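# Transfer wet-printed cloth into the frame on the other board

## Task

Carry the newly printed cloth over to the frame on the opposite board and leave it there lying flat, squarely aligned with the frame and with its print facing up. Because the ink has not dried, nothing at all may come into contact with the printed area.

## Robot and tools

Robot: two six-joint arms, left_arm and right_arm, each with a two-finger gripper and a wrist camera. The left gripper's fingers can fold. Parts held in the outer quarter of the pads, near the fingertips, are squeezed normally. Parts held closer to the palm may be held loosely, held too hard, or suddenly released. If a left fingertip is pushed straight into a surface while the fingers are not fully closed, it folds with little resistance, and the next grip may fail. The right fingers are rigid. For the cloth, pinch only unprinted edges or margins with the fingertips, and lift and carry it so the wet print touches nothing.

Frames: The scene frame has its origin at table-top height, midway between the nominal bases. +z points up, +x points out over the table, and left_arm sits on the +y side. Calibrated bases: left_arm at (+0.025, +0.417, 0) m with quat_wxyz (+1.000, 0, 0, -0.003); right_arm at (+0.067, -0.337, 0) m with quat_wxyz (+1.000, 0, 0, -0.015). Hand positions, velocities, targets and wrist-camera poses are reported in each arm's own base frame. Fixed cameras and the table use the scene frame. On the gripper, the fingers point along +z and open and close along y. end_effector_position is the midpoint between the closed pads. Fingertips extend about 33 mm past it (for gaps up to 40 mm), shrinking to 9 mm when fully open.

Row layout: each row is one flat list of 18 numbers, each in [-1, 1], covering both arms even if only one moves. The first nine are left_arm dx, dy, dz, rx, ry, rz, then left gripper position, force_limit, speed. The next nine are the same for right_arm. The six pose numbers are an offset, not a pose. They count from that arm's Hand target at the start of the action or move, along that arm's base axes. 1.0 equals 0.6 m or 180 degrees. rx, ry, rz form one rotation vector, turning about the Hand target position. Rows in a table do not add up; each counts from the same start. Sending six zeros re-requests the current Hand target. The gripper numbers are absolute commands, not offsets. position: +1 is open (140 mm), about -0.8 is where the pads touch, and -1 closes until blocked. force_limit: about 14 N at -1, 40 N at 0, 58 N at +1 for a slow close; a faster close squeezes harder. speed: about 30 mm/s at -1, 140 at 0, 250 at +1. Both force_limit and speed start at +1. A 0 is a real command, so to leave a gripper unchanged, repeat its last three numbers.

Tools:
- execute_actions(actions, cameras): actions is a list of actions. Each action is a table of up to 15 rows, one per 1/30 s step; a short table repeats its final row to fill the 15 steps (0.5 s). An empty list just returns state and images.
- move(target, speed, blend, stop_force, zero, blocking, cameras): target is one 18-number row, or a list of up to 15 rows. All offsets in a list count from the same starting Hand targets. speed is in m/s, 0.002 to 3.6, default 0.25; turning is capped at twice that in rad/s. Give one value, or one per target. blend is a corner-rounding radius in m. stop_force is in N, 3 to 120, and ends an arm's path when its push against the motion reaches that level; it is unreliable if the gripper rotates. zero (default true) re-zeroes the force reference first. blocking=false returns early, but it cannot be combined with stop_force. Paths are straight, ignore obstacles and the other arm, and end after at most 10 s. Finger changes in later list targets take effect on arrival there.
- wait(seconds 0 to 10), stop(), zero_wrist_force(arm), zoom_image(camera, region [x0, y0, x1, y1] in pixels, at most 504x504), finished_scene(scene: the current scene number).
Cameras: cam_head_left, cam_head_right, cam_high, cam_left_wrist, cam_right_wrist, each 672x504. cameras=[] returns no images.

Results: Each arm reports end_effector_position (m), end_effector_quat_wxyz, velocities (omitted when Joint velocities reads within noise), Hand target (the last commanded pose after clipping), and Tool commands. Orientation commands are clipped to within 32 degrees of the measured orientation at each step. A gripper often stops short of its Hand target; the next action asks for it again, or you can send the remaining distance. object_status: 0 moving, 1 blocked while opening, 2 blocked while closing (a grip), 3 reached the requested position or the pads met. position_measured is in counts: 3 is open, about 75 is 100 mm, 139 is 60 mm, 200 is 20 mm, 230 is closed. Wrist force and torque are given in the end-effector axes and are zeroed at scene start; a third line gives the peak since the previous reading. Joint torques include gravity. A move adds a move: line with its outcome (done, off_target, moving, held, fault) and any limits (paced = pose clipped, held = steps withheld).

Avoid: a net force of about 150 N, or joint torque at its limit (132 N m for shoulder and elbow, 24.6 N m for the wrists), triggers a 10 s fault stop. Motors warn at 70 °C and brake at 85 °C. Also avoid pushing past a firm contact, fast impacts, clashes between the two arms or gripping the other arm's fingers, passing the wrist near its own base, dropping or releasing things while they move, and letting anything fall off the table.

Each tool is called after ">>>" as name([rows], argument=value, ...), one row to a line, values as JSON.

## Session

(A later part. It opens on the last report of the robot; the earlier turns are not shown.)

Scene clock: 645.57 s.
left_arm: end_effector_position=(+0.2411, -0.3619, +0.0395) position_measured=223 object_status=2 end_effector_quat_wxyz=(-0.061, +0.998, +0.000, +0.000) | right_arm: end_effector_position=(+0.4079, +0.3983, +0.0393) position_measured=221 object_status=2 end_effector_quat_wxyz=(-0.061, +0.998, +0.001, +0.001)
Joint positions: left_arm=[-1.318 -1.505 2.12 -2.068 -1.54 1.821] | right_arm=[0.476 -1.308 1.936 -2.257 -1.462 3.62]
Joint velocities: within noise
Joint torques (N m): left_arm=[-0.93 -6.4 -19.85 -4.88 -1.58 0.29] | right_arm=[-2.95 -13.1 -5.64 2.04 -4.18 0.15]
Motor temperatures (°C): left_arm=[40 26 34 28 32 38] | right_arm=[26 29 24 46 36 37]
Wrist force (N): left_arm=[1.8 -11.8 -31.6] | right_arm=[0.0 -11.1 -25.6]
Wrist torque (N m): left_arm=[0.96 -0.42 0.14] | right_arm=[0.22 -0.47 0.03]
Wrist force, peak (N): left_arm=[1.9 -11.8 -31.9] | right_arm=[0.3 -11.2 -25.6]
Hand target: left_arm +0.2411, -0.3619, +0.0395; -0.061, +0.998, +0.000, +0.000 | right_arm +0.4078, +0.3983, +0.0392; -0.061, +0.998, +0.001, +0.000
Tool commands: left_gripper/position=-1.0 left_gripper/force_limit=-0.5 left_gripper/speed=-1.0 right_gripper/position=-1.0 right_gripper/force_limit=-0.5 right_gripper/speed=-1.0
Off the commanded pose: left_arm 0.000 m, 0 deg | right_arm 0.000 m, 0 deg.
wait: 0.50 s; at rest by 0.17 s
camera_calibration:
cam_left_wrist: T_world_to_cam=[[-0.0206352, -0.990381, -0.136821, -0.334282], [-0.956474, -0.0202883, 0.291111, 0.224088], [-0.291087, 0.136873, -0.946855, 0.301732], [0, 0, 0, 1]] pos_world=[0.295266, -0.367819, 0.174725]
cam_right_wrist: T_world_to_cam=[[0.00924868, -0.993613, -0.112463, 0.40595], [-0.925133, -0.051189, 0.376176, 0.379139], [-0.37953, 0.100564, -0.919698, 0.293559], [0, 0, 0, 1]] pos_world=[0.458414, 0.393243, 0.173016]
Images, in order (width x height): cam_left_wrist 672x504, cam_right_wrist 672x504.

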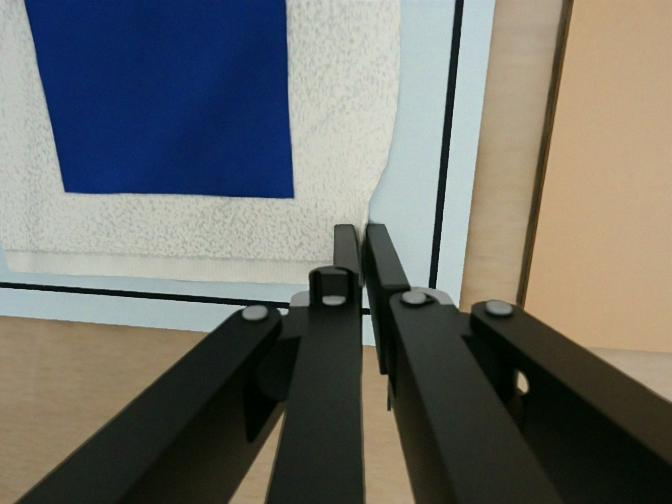

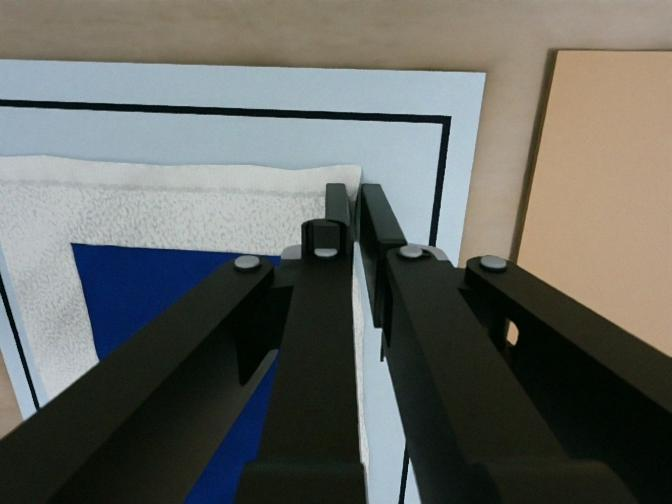

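>>> move([
  [0,0,0.007,0,0,0,-1,-0.5,-1,0,0,0.007,0,0,0,-1,-0.5,-1],
  [0.0085,-0.01,0.007,0,0,0,-1,-0.5,-1,0.0085,-0.0183,0.007,0,0,0,-1,-0.5,-1],
  [0.0085,-0.01,0.002,0,0,0,-1,-0.5,-1,0.0085,-0.0183,0.0018,0,0,0,-1,-0.5,-1],
], speed=0.02, cameras=["cam_left_wrist","cam_right_wrist","cam_head_left"])

Scene clock: 654.67 s.
left_arm: end_effector_position=(+0.2461, -0.3679, +0.0408) position_measured=226 object_status=2 end_effector_quat_wxyz=(-0.061, +0.998, +0.000, +0.000) | right_arm: end_effector_position=(+0.4130, +0.3873, +0.0405) position_measured=227 object_status=2 end_effector_quat_wxyz=(-0.061, +0.998, +0.001, +0.001)
Joint positions: left_arm=[-1.31 -1.488 2.099 -2.063 -1.539 1.829] | right_arm=[0.453 -1.317 1.944 -2.253 -1.461 3.597]
Joint velocities: within noise
Joint torques (N m): left_arm=[9.11 -6.37 -4.82 -3.97 1.92 1.48] | right_arm=[-8.11 -16.09 -0.77 -2.96 0.29 -2.33]
Motor temperatures (°C): left_arm=[39 26 34 28 32 38] | right_arm=[26 29 24 46 36 37]
Wrist force (N): left_arm=[0.4 -0.9 -11.3] | right_arm=[-2.0 -4.7 -20.5]
Wrist torque (N m): left_arm=[0.41 -0.37 0.16] | right_arm=[0.24 -0.61 0.04]
Wrist force, peak (N): left_arm=[1.9 -11.9 -31.8] | right_arm=[1.1 -11.8 -27.3]
Hand target: left_arm +0.2462, -0.3679, +0.0407; -0.061, +0.998, +0.000, +0.000 | right_arm +0.4129, +0.3873, +0.0403; -0.061, +0.998, +0.001, +0.000
Off the commanded pose: left_arm 0.000 m, 0 deg | right_arm 0.000 m, 0 deg.
move: done
camera_calibration:
cam_left_wrist: T_world_to_cam=[[-0.0206174, -0.990395, -0.136722, -0.33997], [-0.956446, -0.0202896, 0.291205, 0.22844], [-0.291182, 0.136771, -0.94684, 0.305257], [0, 0, 0, 1]] pos_world=[0.300366, -0.373819, 0.176025]
cam_right_wrist: T_world_to_cam=[[0.00921155, -0.993603, -0.112554, 0.395237], [-0.925135, -0.0511891, 0.376171, 0.38285], [-0.379527, 0.100663, -0.919688, 0.297653], [0, 0, 0, 1]] pos_world=[0.463515, 0.382343, 0.174217]
Images, in order (width x height): cam_head_left 672x504, cam_left_wrist 672x504, cam_right_wrist 672x504.

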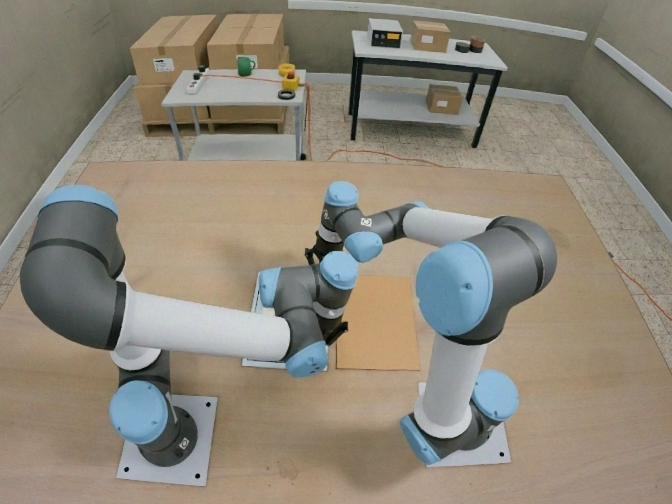

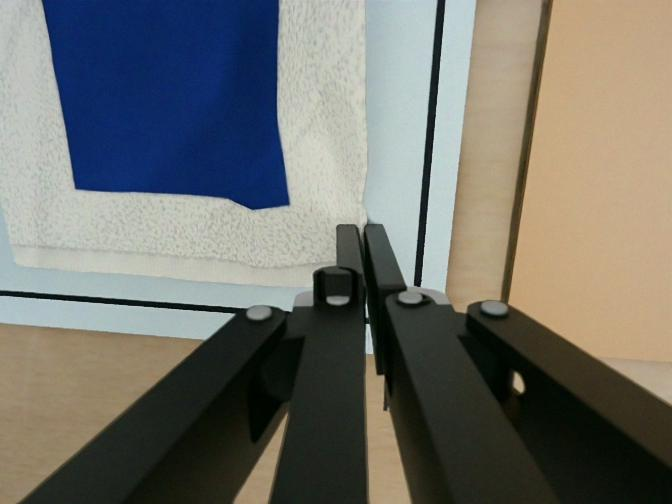

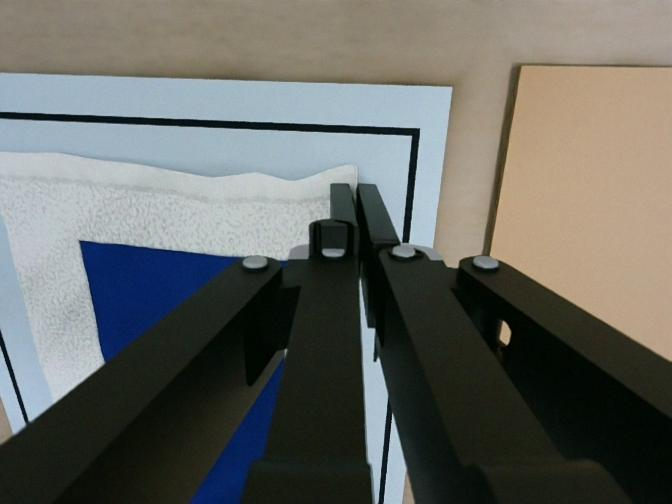

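>>> move(target=[0,0,0.0025,0,0,0,-1,-0.5,-1,0,0,0.003,0,0,0,-1,-0.5,-1], speed=0.03, cameras=[])

>>> move(target=[0,0,0,0,0,0,-0.6,-1,-0.9,0,0,0,0,0,0,-0.6,-1,-0.9], cameras=["cam_left_wrist","cam_right_wrist"])

>>> move(target=[0,0,0.15,0,0,0,-0.6,-1,-0.9,0,0,0.15,0,0,0,-0.6,-1,-0.9], speed=0.05, cameras=["cam_left_wrist","cam_right_wrist","cam_head_left"])

Scene clock: 662.60 s.
left_arm: end_effector_position=(+0.2462, -0.3679, +0.0421) position_measured=226 object_status=2 end_effector_quat_wxyz=(-0.061, +0.998, +0.000, +0.000) | right_arm: end_effector_position=(+0.4129, +0.3873, +0.0420) position_measured=227 object_status=2 end_effector_quat_wxyz=(-0.061, +0.998, +0.001, +0.000)
Joint positions: left_arm=[-1.31 -1.49 2.097 -2.059 -1.539 1.829] | right_arm=[0.453 -1.319 1.942 -2.248 -1.461 3.596]
Joint velocities: within noise
Joint torques (N m): left_arm=[8.84 -30.39 -32.71 -0.62 1.61 1.6] | right_arm=[-6.73 -38.73 -34.43 -1.3 -2.54 -2.25]
Motor temperatures (°C): left_arm=[39 26 34 28 32 38] | right_arm=[26 29 24 46 36 37]
Wrist force (N): left_arm=[1.2 1.4 -3.0] | right_arm=[-0.3 -2.1 -7.6]
Wrist torque (N m): left_arm=[0.31 -0.32 0.16] | right_arm=[0.11 -0.51 0.05]
Wrist force, peak (N): left_arm=[0.4 -1.1 -13.3] | right_arm=[-2.3 -5.1 -23.4]
Hand target: left_arm +0.2462, -0.3679, +0.0422; -0.061, +0.998, +0.000, +0.000 | right_arm +0.4129, +0.3873, +0.0421; -0.061, +0.998, +0.001, +0.000
Off the commanded pose: left_arm 0.000 m, 0 deg | right_arm 0.000 m, 0 deg.
move: done
No camera images: "cameras" was empty.

Scene clock: 663.23 s.
left_arm: end_effector_position=(+0.2462, -0.3679, +0.0422) position_measured=205 object_status=0 end_effector_quat_wxyz=(-0.061, +0.998, +0.000, +0.000) | right_arm: end_effector_position=(+0.4129, +0.3873, +0.0421) position_measured=205 object_status=0 end_effector_quat_wxyz=(-0.061, +0.998, +0.001, +0.000)
Joint positions: left_arm=[-1.31 -1.491 2.097 -2.059 -1.539 1.829] | right_arm=[0.453 -1.319 1.942 -2.248 -1.461 3.596]
Joint velocities: within noise
Joint torques (N m): left_arm=[7.31 -34.52 -31.54 -0.81 1.61 1.4] | right_arm=[-4.8 -42.1 -35.05 -2.33 -1.16 -2.15]
Motor temperatures (°C): left_arm=[39 26 34 28 32 38] | right_arm=[26 29 24 46 36 37]
Wrist force (N): left_arm=[1.5 2.0 -0.6] | right_arm=[0.7 0.2 -2.2]
Wrist torque (N m): left_arm=[0.27 -0.31 0.14] | right_arm=[0.05 -0.44 0.03]
Wrist force, peak (N): left_arm=[1.4 1.5 -2.8] | right_arm=[0.2 -1.8 -7.0]
Hand target: left_arm +0.2462, -0.3679, +0.0422; -0.061, +0.998, +0.000, +0.000 | right_arm +0.4129, +0.3873, +0.0421; -0.061, +0.998, +0.001, +0.000
Off the commanded pose: left_arm 0.000 m, 0 deg | right_arm 0.000 m, 0 deg.
move: done
camera_calibration:
cam_left_wrist: T_world_to_cam=[[-0.0205574, -0.990377, -0.136857, -0.339779], [-0.956439, -0.0203898, 0.291219, 0.228019], [-0.291208, 0.136883, -0.946816, 0.306533], [0, 0, 0, 1]] pos_world=[0.300366, -0.37382, 0.177326]
cam_right_wrist: T_world_to_cam=[[0.00927482, -0.993623, -0.112368, 0.395263], [-0.925096, -0.0511868, 0.376267, 0.382207], [-0.37962, 0.100461, -0.919672, 0.299252], [0, 0, 0, 1]] pos_world=[0.463514, 0.382243, 0.175816]
Images, in order (width x height): cam_left_wrist 672x504, cam_right_wrist 672x504.

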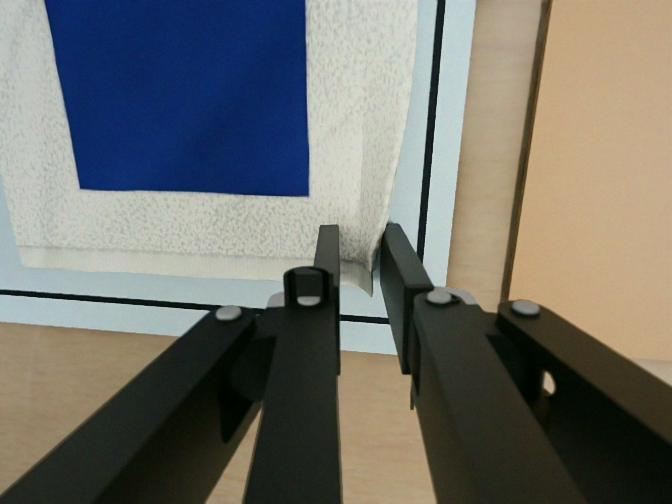

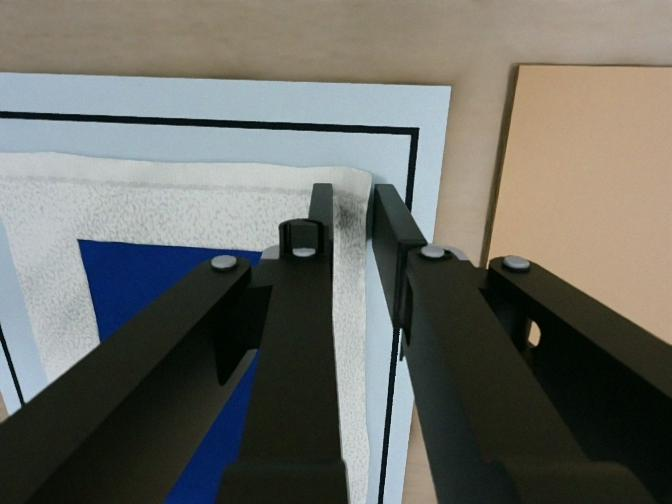

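Scene clock: 665.57 s.
left_arm: end_effector_position=(+0.2462, -0.3678, +0.1321) position_measured=205 object_status=3 end_effector_quat_wxyz=(-0.061, +0.998, +0.000, +0.000) | right_arm: end_effector_position=(+0.4129, +0.3873, +0.1320) position_measured=205 object_status=3 end_effector_quat_wxyz=(-0.061, +0.998, +0.001, +0.000)
Joint positions: left_arm=[-1.31 -1.599 1.95 -1.804 -1.539 1.829] | right_arm=[0.453 -1.427 1.813 -2.012 -1.461 3.597]
Joint velocities: within noise
Joint torques (N m): left_arm=[-0.96 -31.37 -34.9 -0.57 1.07 -0.71] | right_arm=[-1.04 -39.79 -38.42 -2.16 0.25 -1.52]
Motor temperatures (°C): left_arm=[39 26 34 28 32 38] | right_arm=[26 29 24 46 36 37]
Wrist force (N): left_arm=[1.7 2.2 -0.6] | right_arm=[0.8 0.2 -2.1]
Wrist torque (N m): left_arm=[0.31 -0.34 0.15] | right_arm=[0.09 -0.45 0.02]
Wrist force, peak (N): left_arm=[1.8 2.3 -0.4] | right_arm=[0.9 0.2 -2.8]
Hand target: left_arm +0.2462, -0.3679, +0.1322; -0.061, +0.998, +0.000, +0.000 | right_arm +0.4129, +0.3873, +0.1321; -0.061, +0.998, +0.001, +0.000
Off the commanded pose: left_arm 0.000 m, 0 deg | right_arm 0.000 m, 0 deg.
move: done
camera_calibration:
cam_left_wrist: T_world_to_cam=[[-0.0205574, -0.990377, -0.136857, -0.327476], [-0.956439, -0.0203898, 0.291219, 0.201839], [-0.291208, 0.136883, -0.946816, 0.391652], [0, 0, 0, 1]] pos_world=[0.300366, -0.37382, 0.267226]
cam_right_wrist: T_world_to_cam=[[0.00922754, -0.993614, -0.112455, 0.405406], [-0.925098, -0.0511761, 0.376264, 0.348378], [-0.379616, 0.10056, -0.919663, 0.381889], [0, 0, 0, 1]] pos_world=[0.463514, 0.382243, 0.265716]
Images, in order (width x height): cam_head_left 672x504, cam_left_wrist 672x504, cam_right_wrist 672x504.

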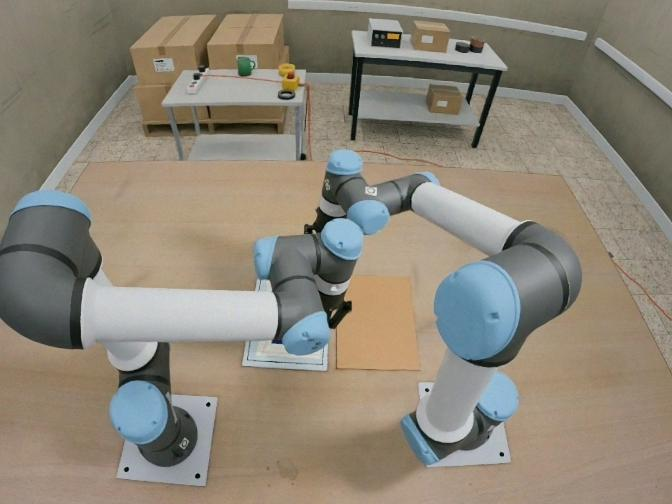

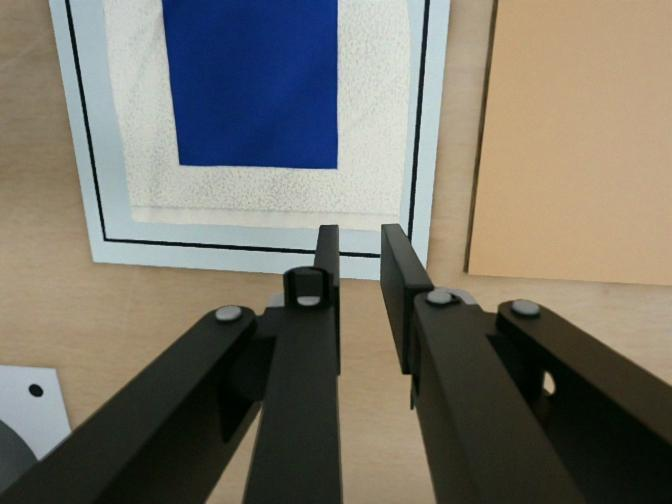

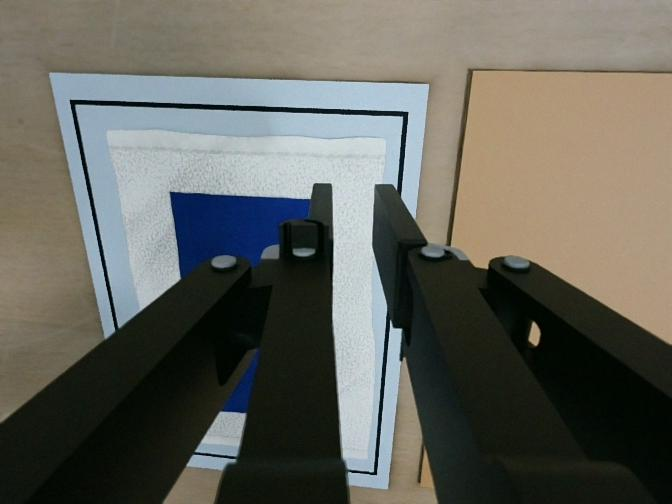

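>>> zoom_image(camera="cam_left_wrist", region=[40, 0, 460, 300])

>>> zoom_image(camera="cam_right_wrist", region=[40, 60, 440, 300])

>>> zoom_image(camera="cam_right_wrist", region=[180, 380, 420, 504])

Scaled by 1.200.

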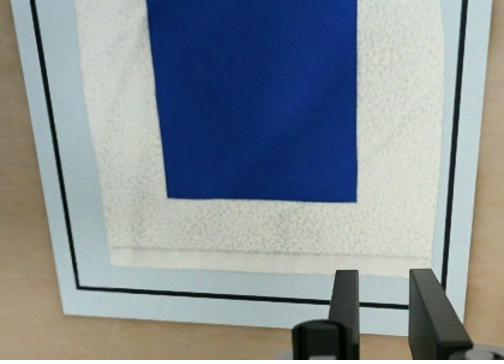

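Scaled by 1.260.

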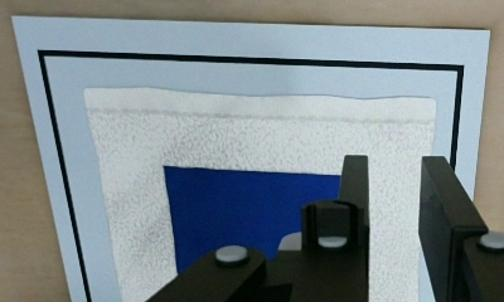

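Scaled by 2.100.

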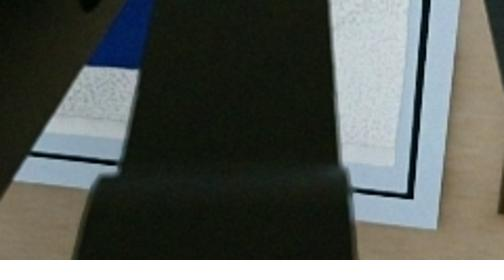

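>>> move([
  [0,0,0.15,0,0,0,-0.6,-1,-0.9,0,0,0.15,0,0,0,-0.6,-1,-0.9],
  [-0.1,0.4,0.25,-0.0389,0,0,-0.6,-1,-0.9,0.2,-0.35,0.3,-0.0389,0,0,-0.6,-1,-0.9],
], speed=[0.1,0.3])

>>> zoom_image(camera="cam_head_left", region=[230, 250, 350, 390])

>>> zoom_image(camera="cam_high", region=[310, 200, 460, 300])

>>> zoom_image(camera="cam_left_wrist", region=[200, 0, 672, 300])

Scene clock: 691.00 s.
left_arm: end_effector_position=(+0.1862, -0.1280, +0.2821) position_measured=205 object_status=3 end_effector_quat_wxyz=(+0.000, +1.000, +0.000, +0.000) | right_arm: end_effector_position=(+0.5329, +0.1773, +0.3121) position_measured=205 object_status=3 end_effector_quat_wxyz=(+0.000, +1.000, +0.001, +0.000)
Joint positions: left_arm=[-1.233 -2.324 2.011 -1.259 -1.571 1.908] | right_arm=[0.081 -1.44 1.34 -1.472 -1.57 3.222]
Joint velocities: within noise
Joint torques (N m): left_arm=[8.37 -6.08 -36.95 -0.85 -1.3 1.58] | right_arm=[-6.46 -25.84 -39.55 -1.78 -2.46 -2.13]
Motor temperatures (°C): left_arm=[39 26 34 28 32 38] | right_arm=[26 29 24 46 36 37]
Wrist force (N): left_arm=[1.8 2.0 -0.5] | right_arm=[0.8 0.6 -2.2]
Wrist torque (N m): left_arm=[0.25 -0.34 0.18] | right_arm=[0.11 -0.46 -0.01]
Wrist force, peak (N): left_arm=[2.0 4.0 -0.4] | right_arm=[1.4 1.9 -3.2]
Hand target: left_arm +0.1862, -0.1279, +0.2822; +0.000, +1.000, +0.000, +0.000 | right_arm +0.5329, +0.1773, +0.3121; +0.000, +1.000, +0.001, +0.000
Off the commanded pose: left_arm 0.000 m, 0 deg | right_arm 0.000 m, 0 deg.
move: done
camera_calibration:
cam_left_wrist: T_world_to_cam=[[-0.0205597, -0.999673, -0.0151797, -0.106076], [-0.956442, 0.0152439, 0.291526, 0.110211], [-0.291199, 0.0205122, -0.956443, 0.471282], [0, 0, 0, 1]] pos_world=[0.240466, -0.117389, 0.417014]
cam_right_wrist: T_world_to_cam=[[0.00925737, -0.999912, 0.0095162, 0.178956], [-0.925133, -0.00495229, 0.37961, 0.37159], [-0.379529, -0.0123179, -0.925098, 0.635789], [0, 0, 0, 1]] pos_world=[0.583414, 0.188612, 0.445405]

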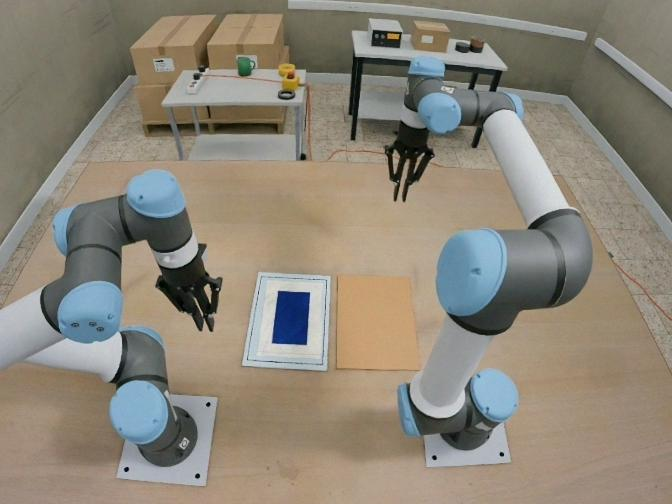

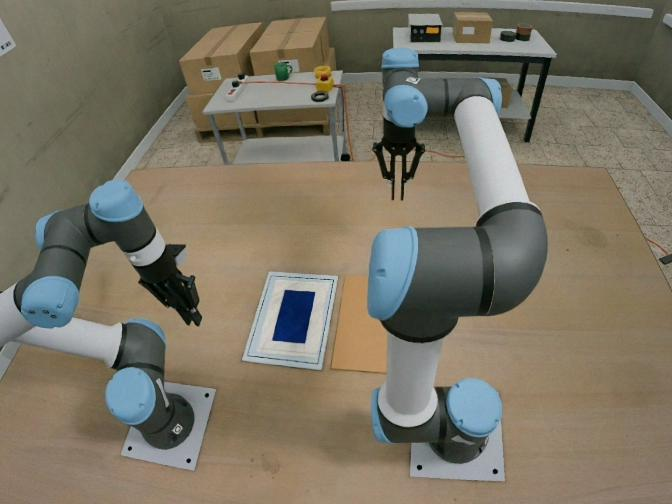

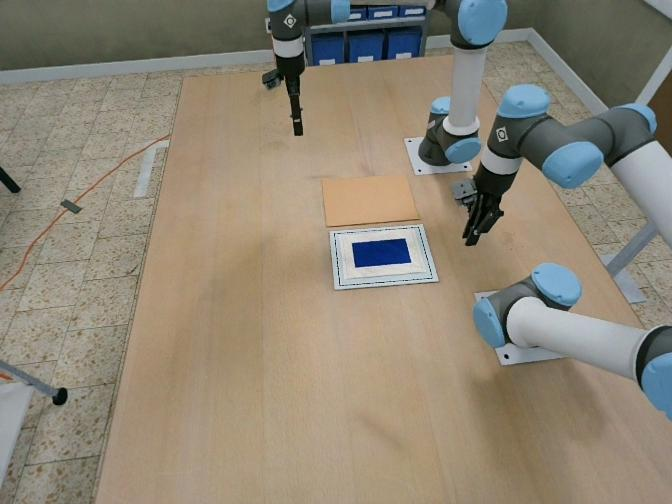

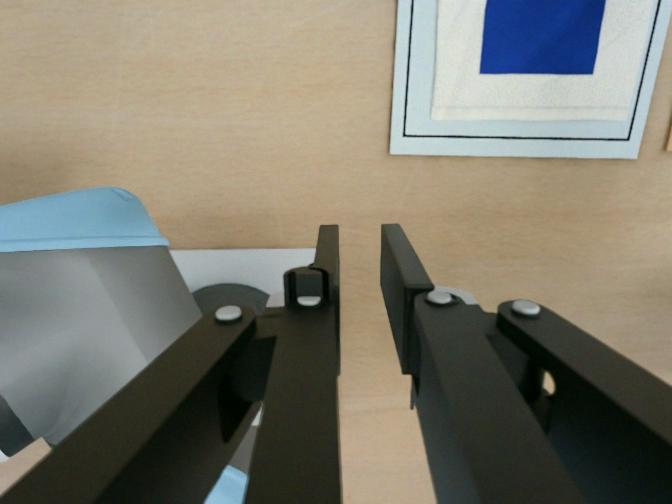

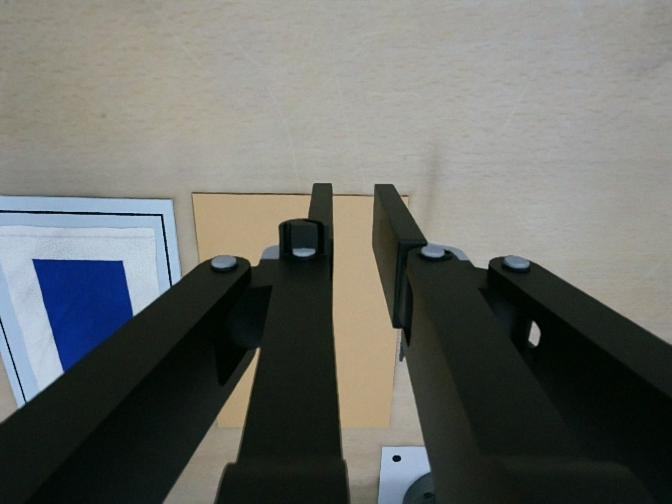

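Scaled by 3.600.

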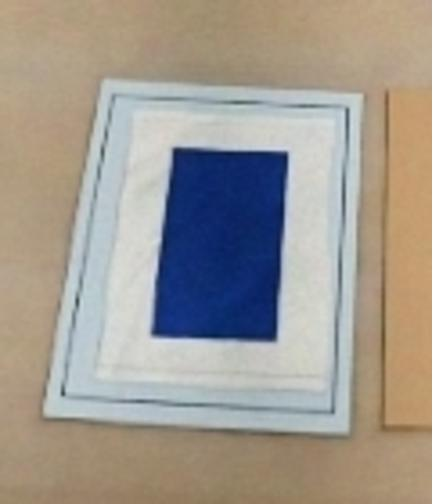

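Scaled by 3.360.

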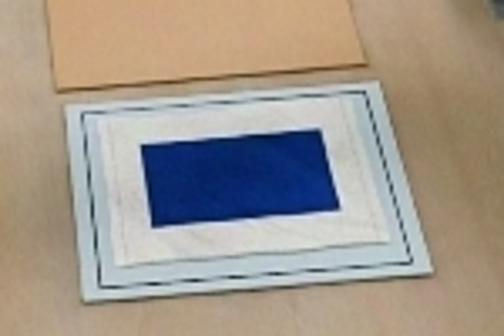

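Scaled by 1.068.

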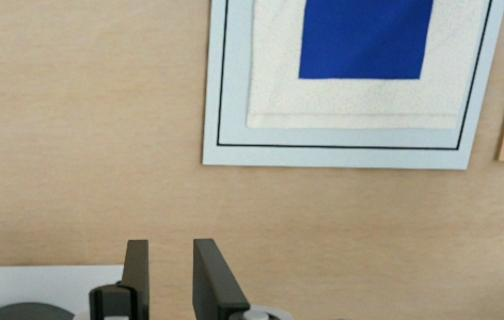

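>>> finished_scene(scene=1)

The scene is finished: the task was done.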